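# Sort stickered items into matching-color containers

## Task

Put every item into the container whose color matches the color of the sticker on that item.

## Robot and tools

Setup: four identical i2rt Big YAM arms, named arm1, arm2, arm3 and arm4. Each has six revolute joints, a two-finger parallel gripper and a camera on the wrist (arm1_cam_wrist to arm4_cam_wrist). Four fixed room cameras also watch: cam_room_a1, cam_room_a2, cam_room_b1, cam_room_b2. Base (foot) positions in the scene frame, metres: arm1 (-0.644, +1.377, +0.914), arm2 (-0.655, -0.555, +0.928), arm3 (+0.651, -1.332, +0.868), arm4 (+0.648, +0.477, +0.879). Each foot faces along its own +x; arm1 and arm4 are turned about +90 degrees about z (facing scene +y), arm2 and arm3 about -90 degrees (facing scene -y). A hand reaches roughly 1.0 m from its joint1 axis. A loose object may occasionally get nudged by an outside push.

Frames: one shared scene frame, origin on the floor, +z up, metres. The reported hand point sits between the finger pads, about 1 cm short of the tips. In the hand's own axes the fingers point along +z and open/close along y. hand_target is the pose the hand would have at the joint targets currently held; under load the hand may stop short. Printed hand positions get less accurate far out.

move: one action for any subset of arms. Arguments are optional keys arm1..arm4 plus cameras. Each arm key holds an object with:
- joints: a dict keyed by joint name giving absolute targets. joint1_rad -2.879..2.879 (base yaw, positive counter-clockwise seen from above, 0 = along the foot's facing); joint2_rad 0..3.141 (shoulder; 0 = upper arm pointing back, increasing lifts it up and forward); joint3_rad 0..3.019 (elbow; 0 = folded, increasing opens); joint4_rad -1.692..1.57 (hand pitch, positive tips fingers up); joint5_rad -1.57..1.57 (hand sideways swing, positive to the arm's right); joint6_rad -2.094..2.094 (hand roll, positive clockwise seen from behind); gripper_m 0..0.093 (gap between fingertips in metres). Done tolerances: ±0.045, ±0.14, ±0.09, ±0.055, ±0.03, ±0.035 rad, gripper ±0.003 m.
- target: one flat list of 7 numbers [x, y, z, qw, qx, qy, qz], an absolute hand pose in the scene frame (metres, unit quaternion w-first). The hand travels in a straight line from its current hand_target to it. When target is given, joints may only contain gripper_m.
- speed: top path speed in m/s, 0.002..0.5, default 0.25; only allowed together with target. Rotation is capped at twice that number in rad/s.
Arms left out keep their previous command. All motions start at once; all hand paths in one call finish together, paced by the slowest. Paths last 0.5 to 10 s and an action at most 15 s. Paths ignore obstacles and other arms. The hand lags, may drift off the line and may overshoot speed, especially near full stretch; expect errors of a centimetre or more. Because joints move at different rates, joint-space moves can sweep wide arcs. cameras: list of camera names or "all"; omitted/null means all, [] means none.

wait: seconds 0..10, no new command; returns state and images. zoom_image: camera name and region [x0, y0, x1, y1] in pixels from the top-left, at most 504 by 504, on that camera's latest image (it must have been in the last returned images). read_manual: section "licences" only, returns licence text. finished_scene: scene = the current scene number; ends it irreversibly, so only call it once every item is resting in its matching container.

Reading results: a "move" line lists each commanded arm as done or its worst status. joint_status / hand_status per motion: off_target (stopped away, may keep pushing), time_out (each joint retargets near where it stands and keeps pushing; listed under on_its_own until reached), not_followed (a safety check withheld the targets; "joint command not followed" or "pose unreachable"; gripper targets still run). on_its_own shows uncommanded activity; "held at" is a target, not a reading. Arms marked "as last shown" were not commanded and show stale lines. Joint velocities in rad/s (gripper m/s), "within noise" when still. Joint torques are total drive output including gravity, with per-arm offset and noise; joints 3 and 4 wrap at ±28 N m. The pictures line gives image order. Gripper: closed on nothing reads 0.000-0.003; gripping a hard part at full force reads up to about 0.005 below its width (some read up to 0.002 above). To grasp firmly, command about 0.005 m or more below the touch reading; to release, command well above the reading.

Avoid: knocking or placing objects off the work area or onto the floor; dropping or releasing items while moving; slams and hard pushes (arms keep pushing on contact); any arm touching another arm hard, including one gripper closing on another's fingers; fingers, housings and wrist cameras of different arms are not protected by the clearance check. Long stretched poses, carried loads or pushing at unreachable poses heat motors: a MOTOR HOT line appears at 85 °C, and at 100 °C the arm drops limp for 30-60 s (OVER-TEMPERATURE FAULT, keys say limit_stop_at_motor_heat; resend targets afterwards). To relieve a pushing joint, command its reported position. The simulation keeps running while you deliberate, holding the last command. A refused call (bad value) cancels the following move, wait and finished_scene calls in the same reply; an invalid call (unknown key) does not.

Each tool is called as name([rows], argument=value, ...), one row to a line, values as JSON.

## Session

move()

Scene clock: 0.00 s.
Joint torques (N m): no reading
Motor temperatures (°C): arm1=[22 24 25 23 21 21 21] | arm2=[24 24 24 22 22 20 23] | arm3=[24 24 23 24 24 23 23] | arm4=[23 21 22 22 25 21 24]
Heat: arm1: hottest joint3_rad 25 °C; arm2: hottest joint1_rad 24 °C; arm3: hottest joint1_rad 24 °C; arm4: hottest joint5_rad 25 °C.
Joint velocities: within noise
arm1.joint_positions: joint1_rad=-0.126 joint2_rad=+0.534 joint3_rad=+1.403 joint4_rad=-1.611 joint5_rad=-0.026 joint6_rad=-0.127 gripper_m=+0.09396
arm1.joint_status: not commanded
arm1.hand: x=-0.6307 y=+1.5344 z=+1.4214 quat_wxyz=(-0.298, +0.671, -0.622, -0.272) (m; scene frame)
arm1.hand_target: x=-0.6306 y=+1.5327 z=+1.4326 quat_wxyz=(-0.308, +0.666, -0.618, -0.280) (m; scene frame)
arm1.hand_status: not commanded
arm2.joint_positions: joint1_rad=-0.045 joint2_rad=+0.390 joint3_rad=+1.428 joint4_rad=-1.186 joint5_rad=+0.166 joint6_rad=-0.774 gripper_m=+0.09396
arm2.joint_status: not commanded
arm2.hand: x=-0.6756 y=-0.6916 z=+1.5578 quat_wxyz=(-0.217, -0.319, -0.688, +0.615) (m; scene frame)
arm2.hand_target: x=-0.6760 y=-0.6854 z=+1.5652 quat_wxyz=(-0.221, -0.317, -0.681, +0.622) (m; scene frame)
arm2.hand_status: not commanded
arm3.joint_positions: joint1_rad=+0.075 joint2_rad=+0.276 joint3_rad=+1.523 joint4_rad=-1.599 joint5_rad=-0.185 joint6_rad=-0.597 gripper_m=+0.09396
arm3.joint_status: not commanded
arm3.hand: x=+0.6803 y=-1.3506 z=+1.4452 quat_wxyz=(-0.326, -0.350, -0.735, +0.481) (m; scene frame)
arm3.hand_target: x=+0.6804 y=-1.3484 z=+1.4507 quat_wxyz=(-0.328, -0.347, -0.731, +0.487) (m; scene frame)
arm3.hand_status: not commanded
arm4.joint_positions: joint1_rad=+0.109 joint2_rad=+0.555 joint3_rad=+1.556 joint4_rad=-1.251 joint5_rad=+0.178 joint6_rad=-0.775 gripper_m=+0.09396
arm4.joint_status: not commanded
arm4.hand: x=+0.6522 y=+0.6599 z=+1.5276 quat_wxyz=(-0.572, +0.731, -0.297, -0.221) (m; scene frame)
arm4.hand_target: x=+0.6531 y=+0.6547 z=+1.5360 quat_wxyz=(-0.580, +0.725, -0.296, -0.226) (m; scene frame)
arm4.hand_status: not commanded
pictures: arm1_cam_wrist, arm2_cam_wrist, arm3_cam_wrist, arm4_cam_wrist, cam_room_a1, cam_room_a2, cam_room_b1, cam_room_b2
Images, in order (width x height): arm1_cam_wrist 672x504, arm2_cam_wrist 672x504, arm3_cam_wrist 672x504, arm4_cam_wrist 672x504, cam_room_a1 672x504, cam_room_a2 672x504, cam_room_b1 672x504, cam_room_b2 672x504.

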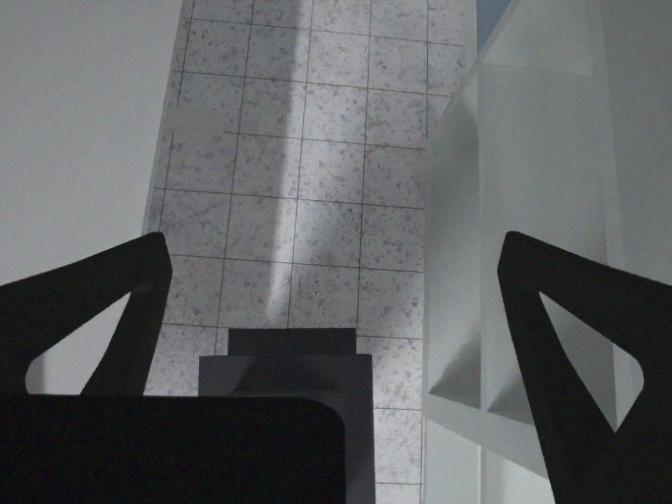

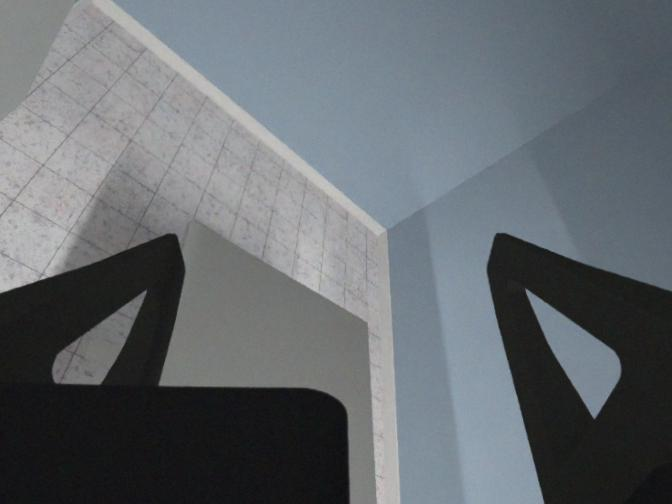

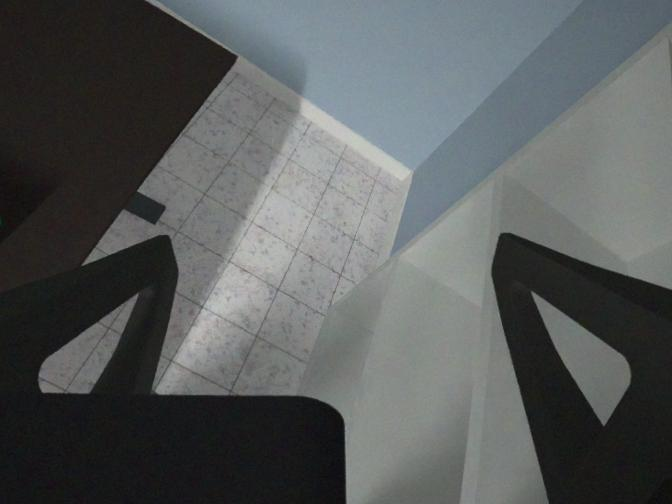

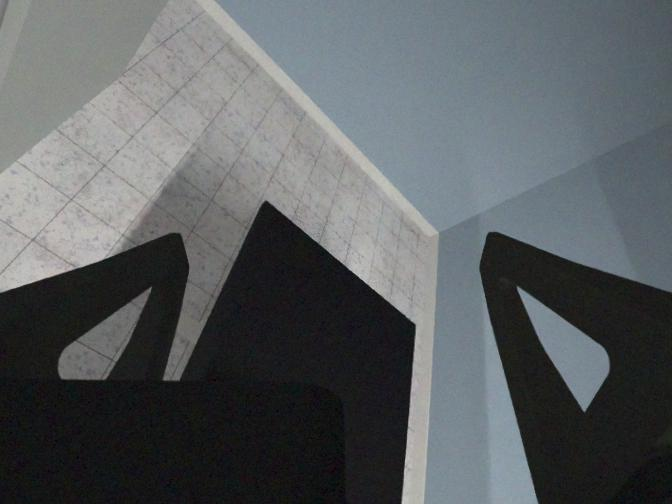

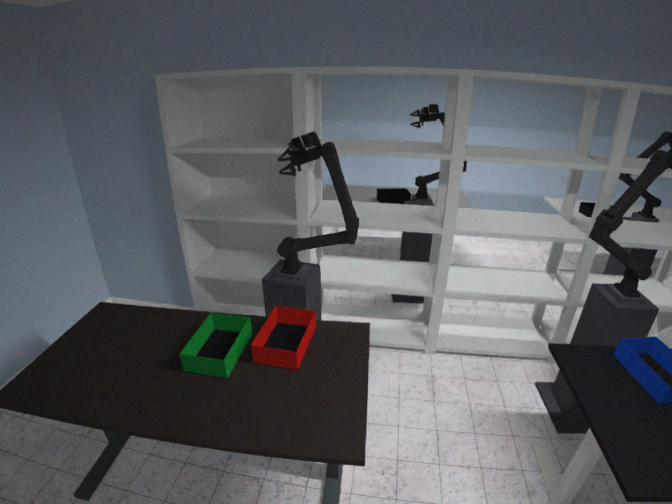

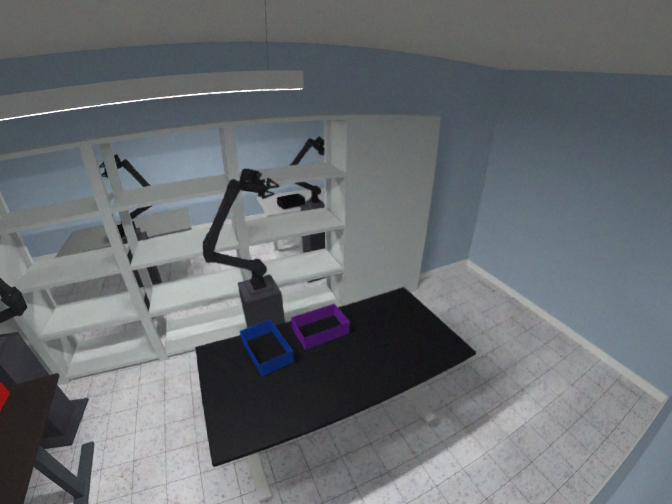

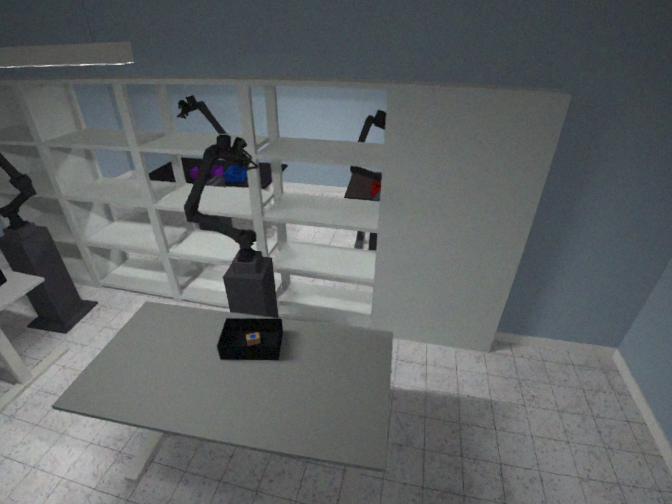

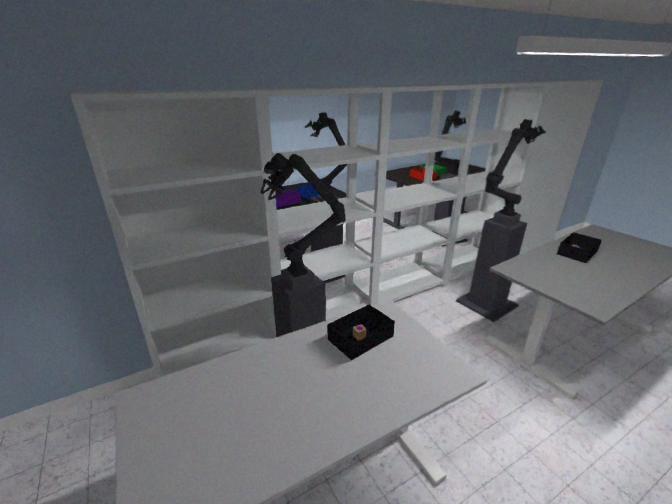

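zoom_image(camera="cam_room_b1", region=[120, 240, 400, 450])

zoom_image(camera="cam_room_b2", region=[250, 250, 530, 460])

zoom_image(camera="cam_room_b2", region=[60, 60, 564, 438])

zoom_image(camera="cam_room_b1", region=[0, 60, 504, 438])

zoom_image(camera="cam_room_a1", region=[120, 60, 624, 438])

zoom_image(camera="cam_room_a2", region=[0, 100, 504, 478])

Scaled by 1.800.

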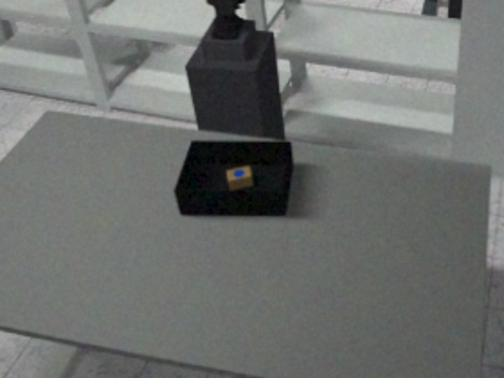

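Scaled by 1.800.

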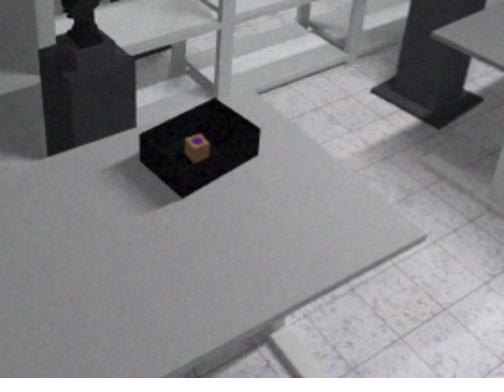

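Scaled by 1.000.

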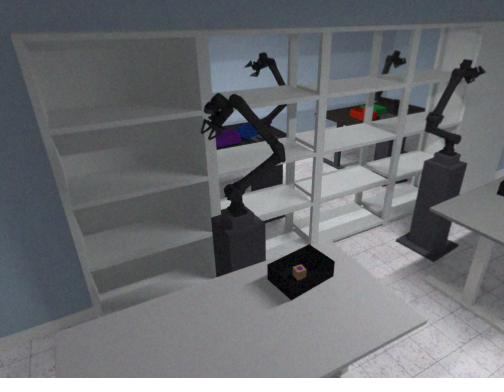

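Scaled by 1.000.

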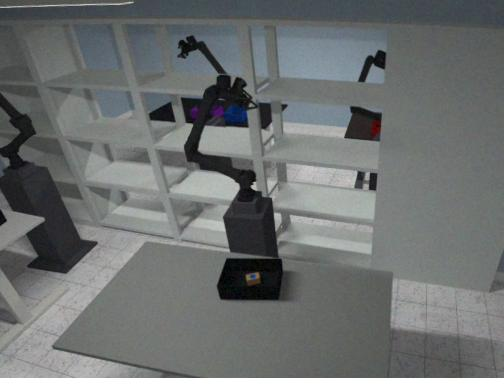

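Scaled by 1.000.

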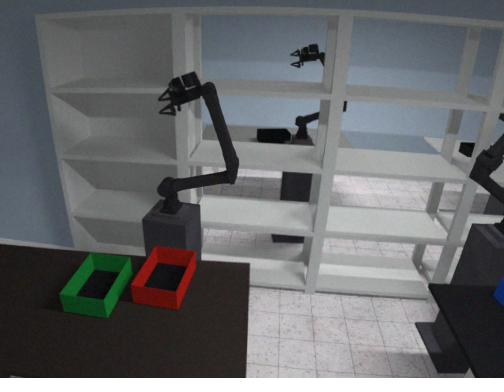

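Scaled by 1.000.

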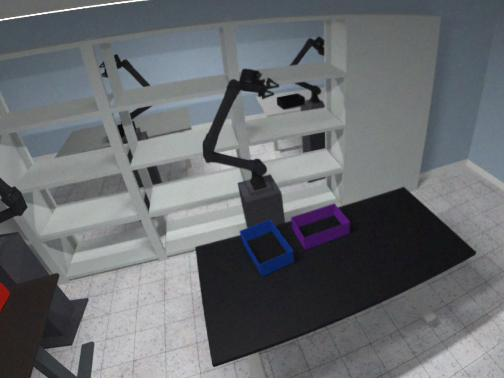

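move(arm1={"joints":{"joint1_rad":1.5,"joint2_rad":1.65,"joint3_rad":1.76,"joint4_rad":-1.62,"joint5_rad":0,"joint6_rad":0}}, arm2={"joints":{"joint1_rad":-1.65,"joint2_rad":1.65,"joint3_rad":1.76,"joint4_rad":-1.62,"joint5_rad":0,"joint6_rad":0}}, arm3={"joints":{"joint1_rad":1.69,"joint2_rad":1.65,"joint3_rad":1.76,"joint4_rad":-1.62,"joint5_rad":0,"joint6_rad":0}}, arm4={"joints":{"joint1_rad":-1.63,"joint2_rad":1.65,"joint3_rad":1.76,"joint4_rad":-1.62,"joint5_rad":0,"joint6_rad":0}})

Scene clock: 79.20 s.
Joint torques (N m): arm1=[-2.37 -13.51 13.09 0.28 0.08 0.06] | arm2=[1.08 -18.2 12.04 0.36 -0.05 0.18] | arm3=[0.44 -18.61 10.18 -0.29 0.07 0.02] | arm4=[1.44 -18.37 10.04 -0.31 0.06 0.15]
Motor temperatures (°C): arm1=[22 24 29 23 21 21 21] | arm2=[24 25 27 23 22 20 23] | arm3=[24 25 25 24 24 23 23] | arm4=[23 22 27 22 24 21 24]
Heat: arm1: hottest joint3_rad 29 °C; arm2: hottest joint3_rad 27 °C; arm3: hottest joint2_rad 25 °C; arm4: hottest joint3_rad 27 °C.
move: arm1 done; arm2 done; arm3 done; arm4 done
Joint velocities: within noise
arm1.joint_positions: joint1_rad=+1.509 joint2_rad=+1.666 joint3_rad=+1.730 joint4_rad=-1.614 joint5_rad=-0.002 joint6_rad=-0.005 gripper_m=+0.09398
arm1.joint_status: all done
arm1.hand: x=-1.1508 y=+1.3730 z=+1.2017 quat_wxyz=(-0.001, +1.000, +0.006, -0.018) (m; scene frame)
arm1.hand_target: x=-1.1531 y=+1.3780 z=+1.2212 quat_wxyz=(-0.001, +0.999, -0.001, -0.038) (m; scene frame)
arm1.hand_status: not commanded
arm2.joint_positions: joint1_rad=-1.656 joint2_rad=+1.655 joint3_rad=+1.749 joint4_rad=-1.608 joint5_rad=+0.001 joint6_rad=-0.012 gripper_m=+0.09397
arm2.joint_status: all done
arm2.hand: x=-1.1707 y=-0.5722 z=+1.2196 quat_wxyz=(+0.002, -0.999, -0.022, +0.027) (m; scene frame)
arm2.hand_target: x=-1.1693 y=-0.5752 z=+1.2263 quat_wxyz=(+0.001, -0.999, -0.019, +0.029) (m; scene frame)
arm2.hand_status: not commanded
arm3.joint_positions: joint1_rad=+1.700 joint2_rad=+1.665 joint3_rad=+1.740 joint4_rad=-1.613 joint5_rad=-0.001 joint6_rad=-0.008 gripper_m=+0.09398
arm3.joint_status: all done
arm3.hand: x=+1.1648 y=-1.3236 z=+1.1521 quat_wxyz=(-0.017, +0.008, -1.000, +0.006) (m; scene frame)
arm3.hand_target: x=+1.1646 y=-1.3288 z=+1.1672 quat_wxyz=(-0.031, +0.000, -1.000, +0.007) (m; scene frame)
arm3.hand_status: not commanded
arm4.joint_positions: joint1_rad=-1.638 joint2_rad=+1.661 joint3_rad=+1.737 joint4_rad=-1.610 joint5_rad=+0.001 joint6_rad=-0.011 gripper_m=+0.09397
arm4.joint_status: all done
arm4.hand: x=+1.1627 y=+0.4723 z=+1.1615 quat_wxyz=(-0.016, +0.000, -1.000, +0.002) (m; scene frame)
arm4.hand_target: x=+1.1633 y=+0.4765 z=+1.1760 quat_wxyz=(-0.028, -0.001, -1.000, +0.002) (m; scene frame)
arm4.hand_status: not commanded
pictures: arm1_cam_wrist, arm2_cam_wrist, arm3_cam_wrist, arm4_cam_wrist, cam_room_a1, cam_room_a2, cam_room_b1, cam_room_b2
Images, in order (width x height): arm1_cam_wrist 672x504, arm2_cam_wrist 672x504, arm3_cam_wrist 672x504, arm4_cam_wrist 672x504, cam_room_a1 672x504, cam_room_a2 672x504, cam_room_b1 672x504, cam_room_b2 672x504.

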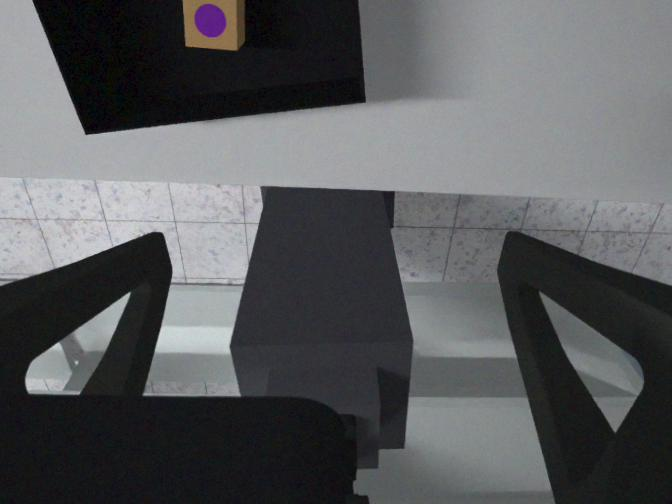

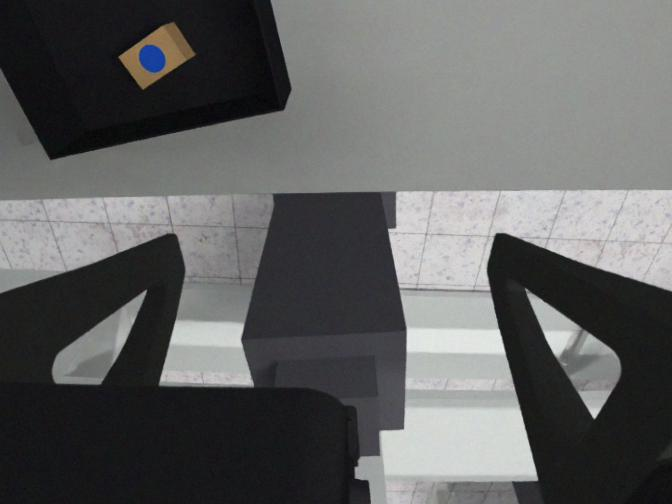

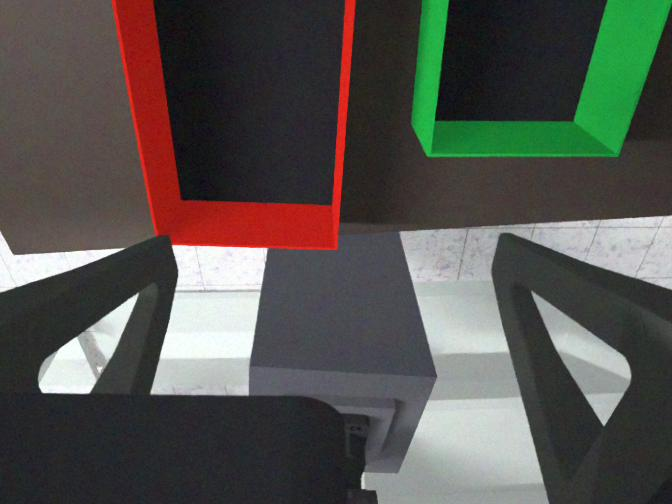

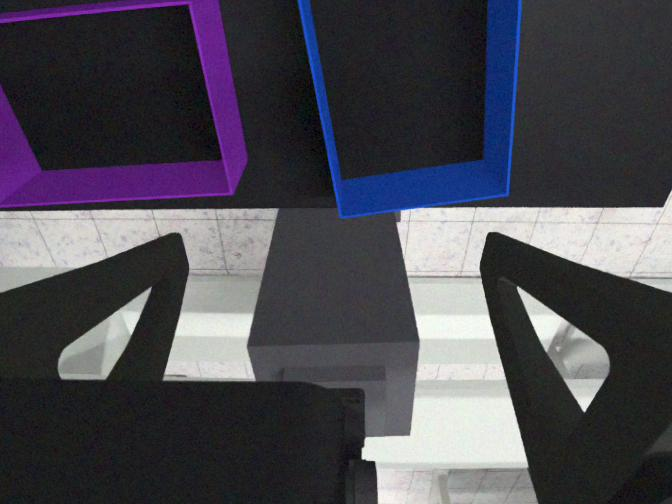

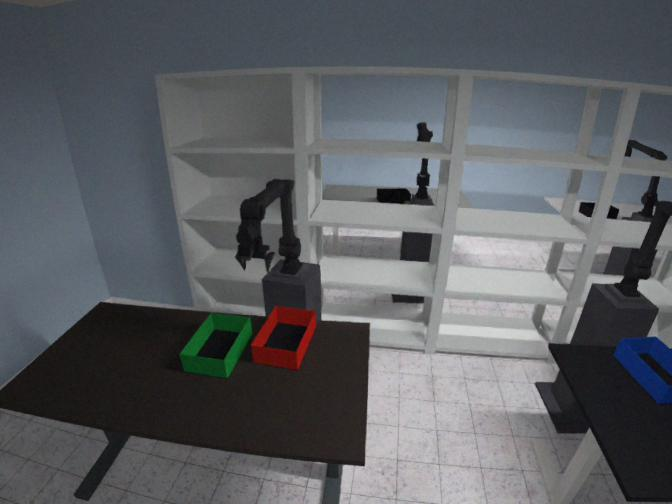

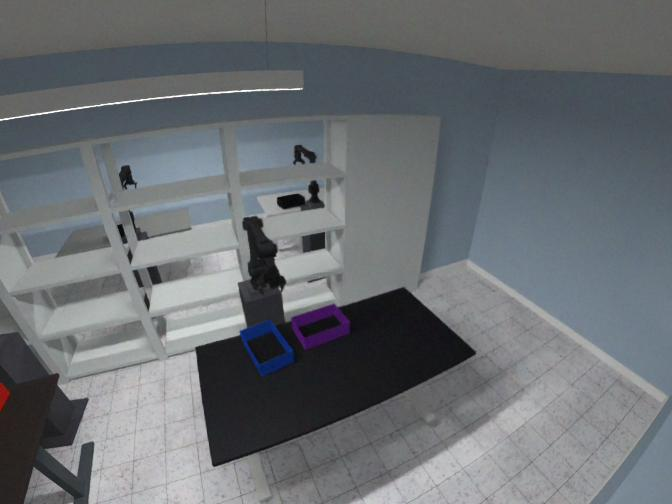

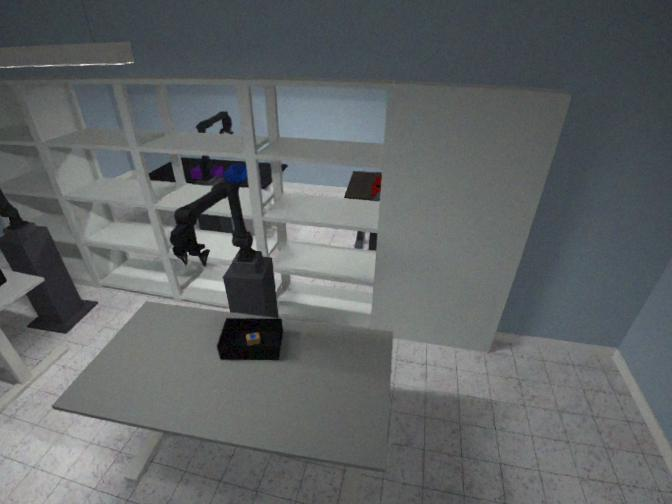

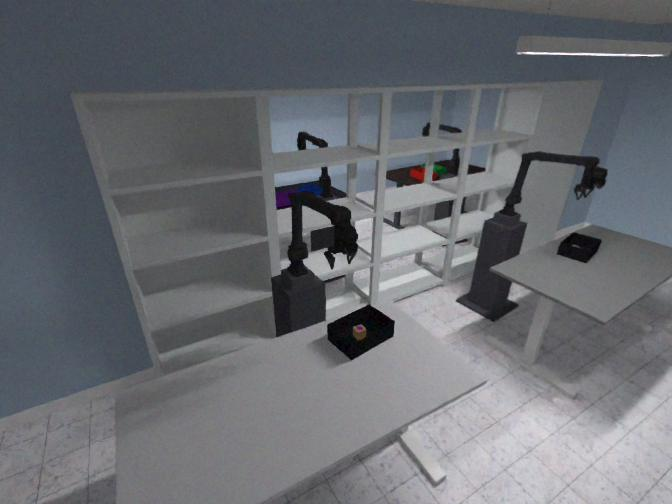

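move(arm1={"joints":{"joint1_rad":-2.25,"joint2_rad":0.57,"joint3_rad":0.78,"joint4_rad":-0.5,"joint5_rad":0,"joint6_rad":0}}, arm2={"joints":{"joint1_rad":2.12,"joint2_rad":0.57,"joint3_rad":0.78,"joint4_rad":-0.5,"joint5_rad":0,"joint6_rad":0}}, arm3={"joints":{"joint1_rad":-1.99,"joint2_rad":0.57,"joint3_rad":0.78,"joint4_rad":-0.5,"joint5_rad":0,"joint6_rad":0}}, arm4={"joints":{"joint1_rad":0.9,"joint2_rad":0.57,"joint3_rad":0.78,"joint4_rad":-0.5,"joint5_rad":0,"joint6_rad":0}})

Scene clock: 120.33 s.
Joint torques (N m): arm1=[-2.26 0.15 12.34 2.65 -0.01 0.09] | arm2=[0.97 -3.08 11.58 3.37 0.13 0.18] | arm3=[0.73 -2.02 9.78 2.43 -0.08 0] | arm4=[0.62 -1.79 9.76 2.19 0.22 0.14]
Motor temperatures (°C): arm1=[22 25 32 23 21 21 21] | arm2=[24 25 29 22 22 20 23] | arm3=[24 25 28 24 24 23 23] | arm4=[23 23 29 22 24 21 24]
Heat: arm1: hottest joint3_rad 32 °C; arm2: hottest joint3_rad 29 °C; arm3: hottest joint3_rad 28 °C; arm4: hottest joint3_rad 29 °C.
move: arm1 done; arm2 done; arm3 done; arm4 done
Joint velocities: within noise
arm1.joint_positions: joint1_rad=-2.245 joint2_rad=+0.581 joint3_rad=+0.772 joint4_rad=-0.521 joint5_rad=+0.002 joint6_rad=-0.004 gripper_m=+0.09401
arm1.joint_status: all done
arm1.hand: x=-0.3502 y=+1.1764 z=+1.2970 quat_wxyz=(-0.548, -0.241, -0.781, +0.176) (m; scene frame)
arm1.hand_target: x=-0.3518 y=+1.1758 z=+1.3103 quat_wxyz=(-0.564, -0.240, -0.769, +0.181) (m; scene frame)
arm1.hand_status: not commanded
arm2.joint_positions: joint1_rad=+2.116 joint2_rad=+0.581 joint3_rad=+0.791 joint4_rad=-0.519 joint5_rad=-0.003 joint6_rad=-0.011 gripper_m=+0.09402
arm2.joint_status: all done
arm2.hand: x=-0.3795 y=-0.3408 z=+1.3295 quat_wxyz=(-0.560, +0.267, -0.761, -0.191) (m; scene frame)
arm2.hand_target: x=-0.3812 y=-0.3413 z=+1.3306 quat_wxyz=(-0.566, +0.261, -0.757, -0.196) (m; scene frame)
arm2.hand_status: not commanded
arm3.joint_positions: joint1_rad=-1.981 joint2_rad=+0.578 joint3_rad=+0.780 joint4_rad=-0.517 joint5_rad=+0.002 joint6_rad=-0.005 gripper_m=+0.09401
arm3.joint_status: all done
arm3.hand: x=+0.3491 y=-1.1484 z=+1.2594 quat_wxyz=(+0.151, -0.783, +0.215, +0.564) (m; scene frame)
arm3.hand_target: x=+0.3514 y=-1.1464 z=+1.2661 quat_wxyz=(+0.154, -0.774, +0.218, +0.574) (m; scene frame)
arm3.hand_status: not commanded
arm4.joint_positions: joint1_rad=+0.898 joint2_rad=+0.580 joint3_rad=+0.780 joint4_rad=-0.519 joint5_rad=-0.003 joint6_rad=-0.011 gripper_m=+0.09399
arm4.joint_status: all done
arm4.hand: x=+0.3640 y=+0.6811 z=+1.2738 quat_wxyz=(-0.178, +0.773, -0.242, -0.559) (m; scene frame)
arm4.hand_target: x=+0.3649 y=+0.6801 z=+1.2810 quat_wxyz=(-0.179, +0.763, -0.244, -0.571) (m; scene frame)
arm4.hand_status: not commanded
pictures: arm1_cam_wrist, arm2_cam_wrist, arm3_cam_wrist, arm4_cam_wrist, cam_room_a1, cam_room_a2, cam_room_b1, cam_room_b2
Images, in order (width x height): arm1_cam_wrist 672x504, arm2_cam_wrist 672x504, arm3_cam_wrist 672x504, arm4_cam_wrist 672x504, cam_room_a1 672x504, cam_room_a2 672x504, cam_room_b1 672x504, cam_room_b2 672x504.

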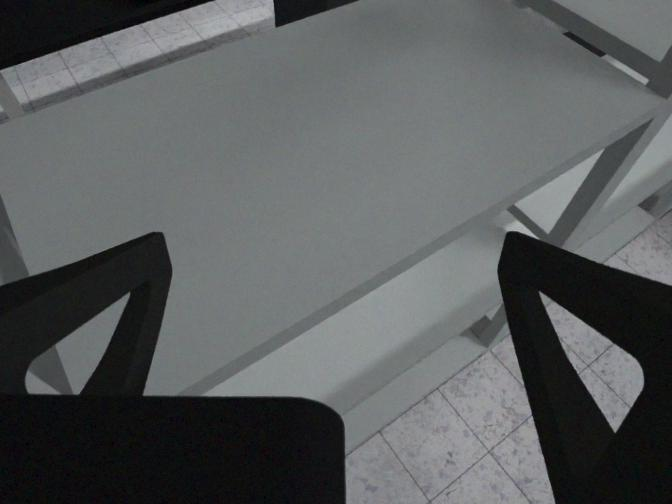

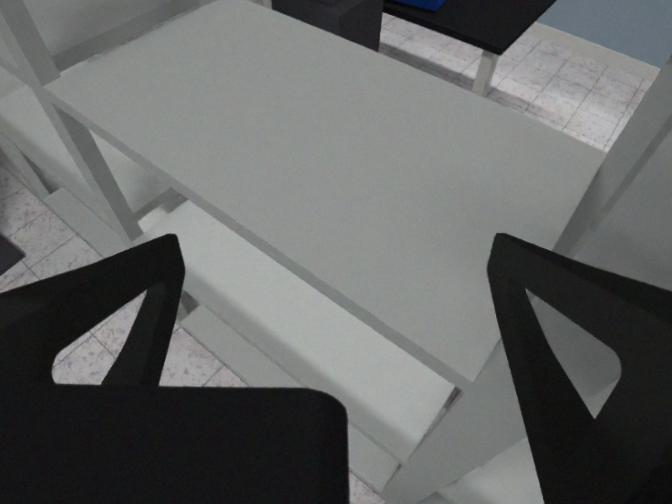

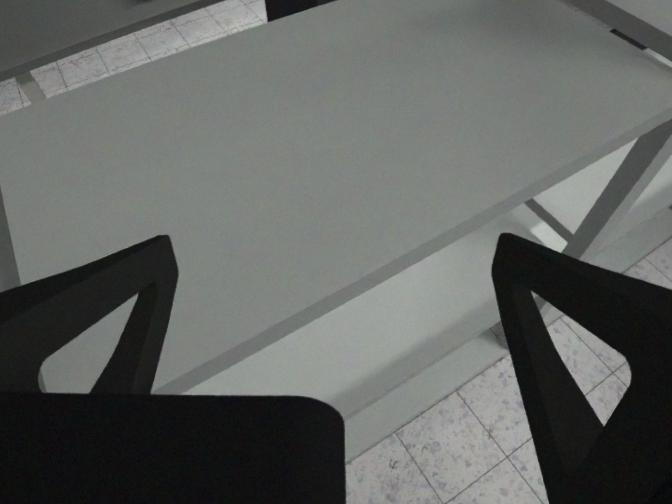

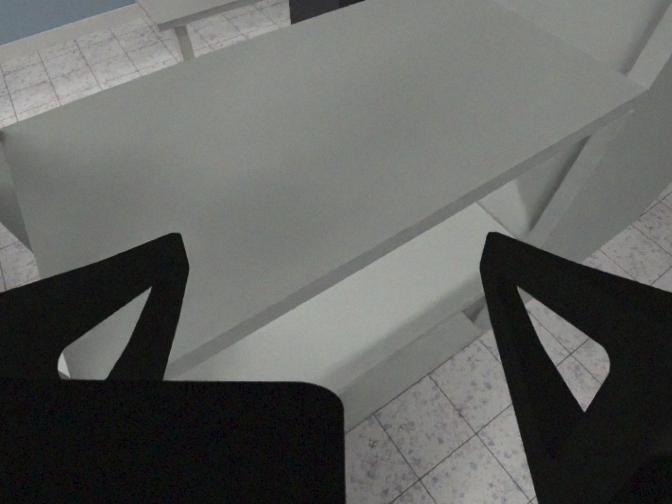

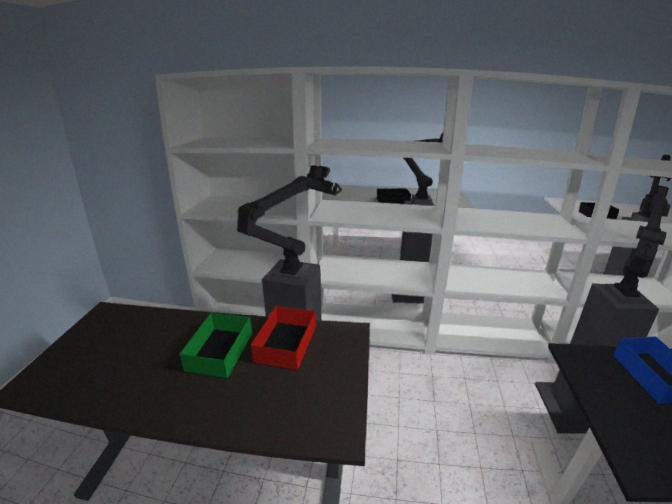

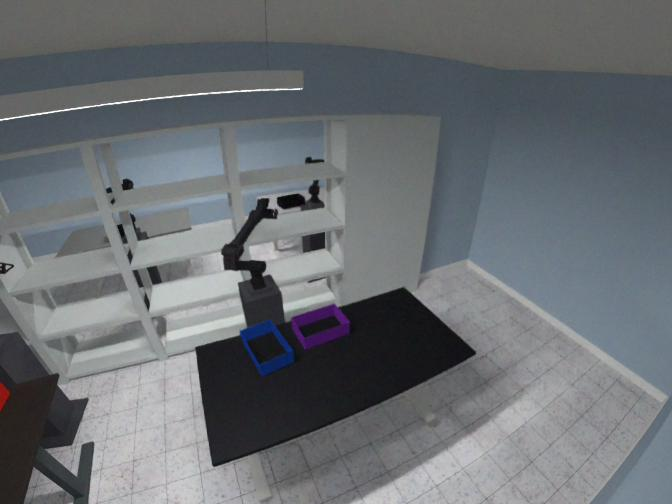

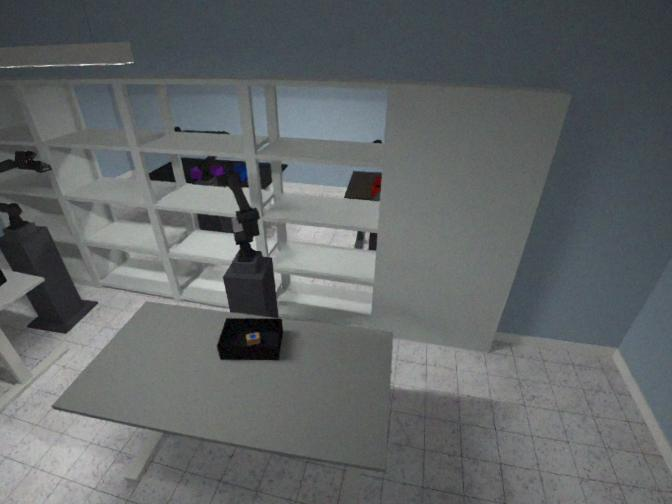

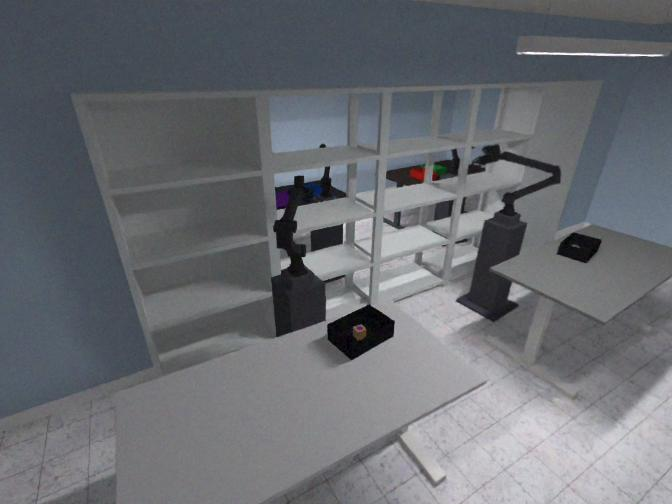

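move(arm1={"target":[-0.3502,1.1764,1.197,-0.548,-0.241,-0.781,0.176]}, arm2={"target":[-0.3795,-0.3408,1.2295,-0.560,0.267,-0.761,-0.191]}, arm3={"target":[0.3491,-1.1484,1.1594,0.151,-0.783,0.215,0.564]}, arm4={"target":[0.364,0.6811,1.1738,-0.178,0.773,-0.242,-0.559]})

Scene clock: 146.63 s.
Joint torques (N m): arm1=[-1.67 0.91 13.22 2.61 0.12 0.08] | arm2=[0.62 -2.37 12.22 3.43 -0.02 0.08] | arm3=[0.91 -1.14 10.18 2.52 -0.11 -0.06] | arm4=[0.62 -1.38 10.18 2.21 0.02 0.04]
Motor temperatures (°C): arm1=[22 25 34 24 21 21 21] | arm2=[24 25 32 23 22 20 23] | arm3=[24 25 29 24 24 23 23] | arm4=[23 23 33 22 24 21 24]
Heat: arm1: hottest joint3_rad 34 °C; arm2: hottest joint3_rad 32 °C; arm3: hottest joint3_rad 29 °C; arm4: hottest joint3_rad 33 °C.
move: arm1 off_target; arm2 done; arm3 done; arm4 done
Joint velocities: within noise
arm1.joint_positions: joint1_rad=-2.245 joint2_rad=+0.558 joint3_rad=+0.489 joint4_rad=-0.296 joint5_rad=+0.004 joint6_rad=-0.004 gripper_m=+0.09401
arm1.joint_status: not commanded
arm1.hand: x=-0.3546 y=+1.1780 z=+1.1837 quat_wxyz=(-0.534, -0.245, -0.791, +0.172) (m; scene frame)
arm1.hand_target: x=-0.3506 y=+1.1766 z=+1.1970 quat_wxyz=(-0.548, -0.241, -0.781, +0.176) (m; scene frame)
arm1.hand_status: off_target (0.014 m and 2.0 deg from the pose sent, 0.100 m and 0.0 deg at the start)
arm2.joint_positions: joint1_rad=+2.116 joint2_rad=+0.553 joint3_rad=+0.526 joint4_rad=-0.300 joint5_rad=-0.003 joint6_rad=-0.011 gripper_m=+0.09402
arm2.joint_status: not commanded
arm2.hand: x=-0.3798 y=-0.3408 z=+1.2271 quat_wxyz=(-0.553, +0.269, -0.766, -0.189) (m; scene frame)
arm2.hand_target: x=-0.3795 y=-0.3408 z=+1.2294 quat_wxyz=(-0.560, +0.267, -0.761, -0.191) (m; scene frame)
arm2.hand_status: done (0.002 m and 1.1 deg from the pose sent, 0.100 m and 0.0 deg at the start)
arm3.joint_positions: joint1_rad=-1.981 joint2_rad=+0.553 joint3_rad=+0.507 joint4_rad=-0.293 joint5_rad=+0.000 joint6_rad=-0.005 gripper_m=+0.09401
arm3.joint_status: not commanded
arm3.hand: x=+0.3500 y=-1.1507 z=+1.1527 quat_wxyz=(+0.148, -0.789, +0.216, +0.555) (m; scene frame)
arm3.hand_target: x=+0.3492 y=-1.1485 z=+1.1595 quat_wxyz=(+0.151, -0.783, +0.215, +0.564) (m; scene frame)
arm3.hand_status: done (0.007 m and 1.3 deg from the pose sent, 0.100 m and 0.1 deg at the start)
arm4.joint_positions: joint1_rad=+0.898 joint2_rad=+0.554 joint3_rad=+0.504 joint4_rad=-0.298 joint5_rad=-0.003 joint6_rad=-0.011 gripper_m=+0.09399
arm4.joint_status: not commanded
arm4.hand: x=+0.3651 y=+0.6795 z=+1.1643 quat_wxyz=(-0.174, +0.781, -0.245, -0.548) (m; scene frame)
arm4.hand_target: x=+0.3641 y=+0.6810 z=+1.1738 quat_wxyz=(-0.178, +0.773, -0.242, -0.559) (m; scene frame)
arm4.hand_status: done (0.010 m and 1.7 deg from the pose sent, 0.100 m and 0.1 deg at the start)
pictures: arm1_cam_wrist, arm2_cam_wrist, arm3_cam_wrist, arm4_cam_wrist, cam_room_a1, cam_room_a2, cam_room_b1, cam_room_b2
Images, in order (width x height): arm1_cam_wrist 672x504, arm2_cam_wrist 672x504, arm3_cam_wrist 672x504, arm4_cam_wrist 672x504, cam_room_a1 672x504, cam_room_a2 672x504, cam_room_b1 672x504, cam_room_b2 672x504.

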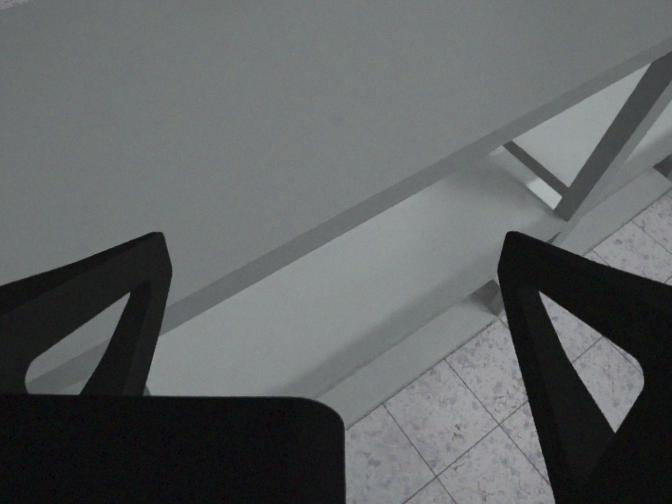

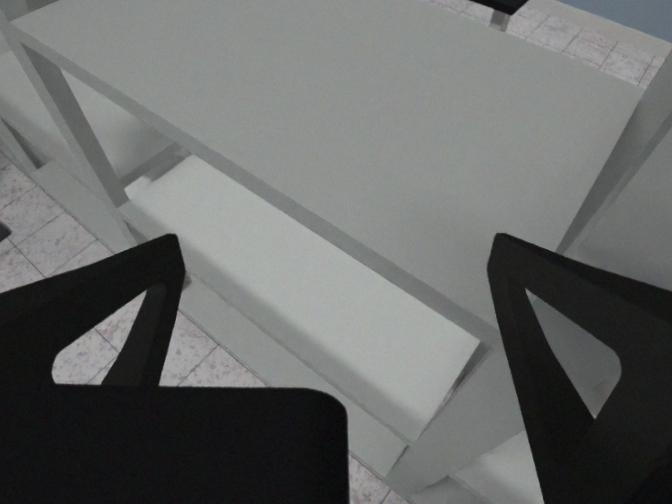

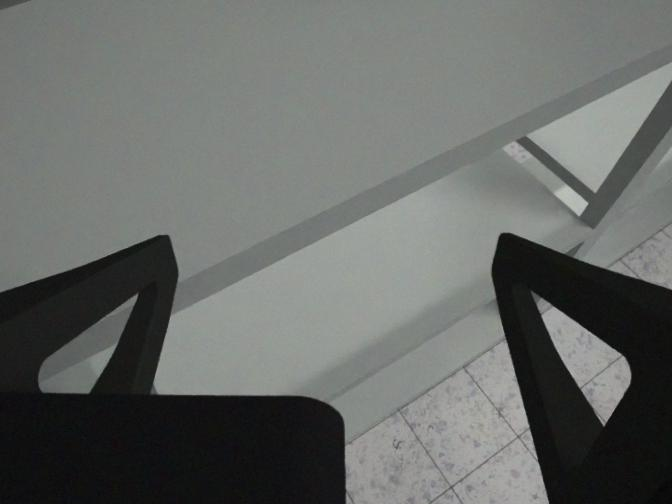

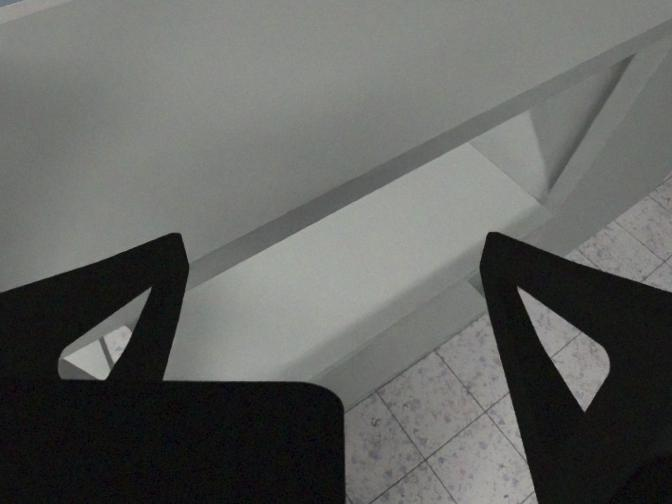

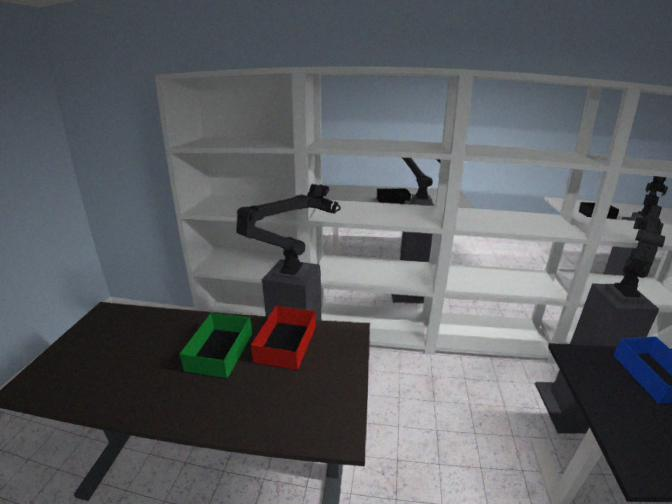

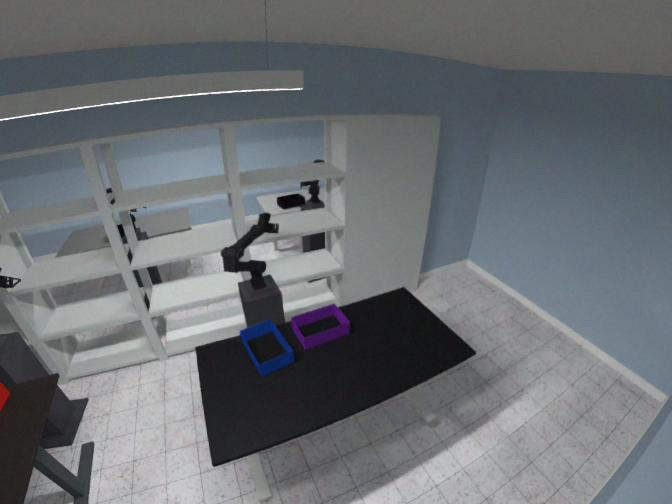

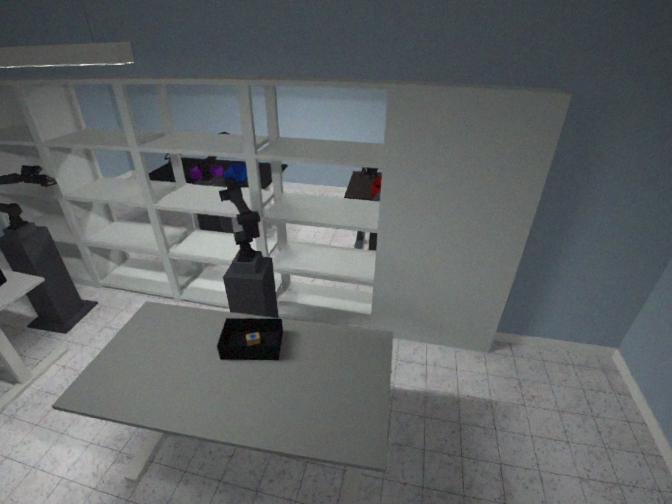

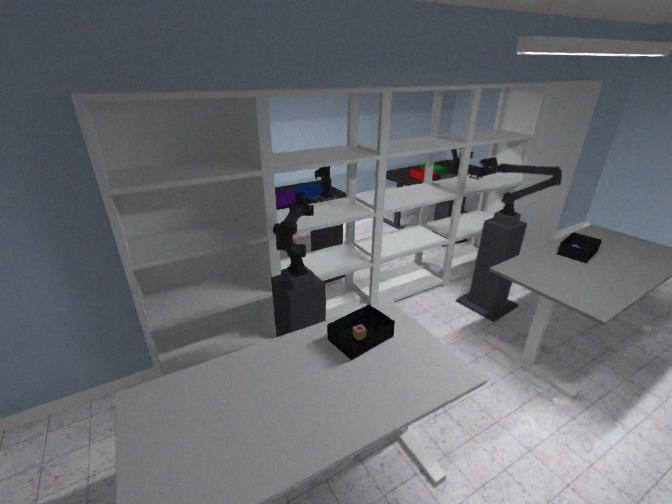

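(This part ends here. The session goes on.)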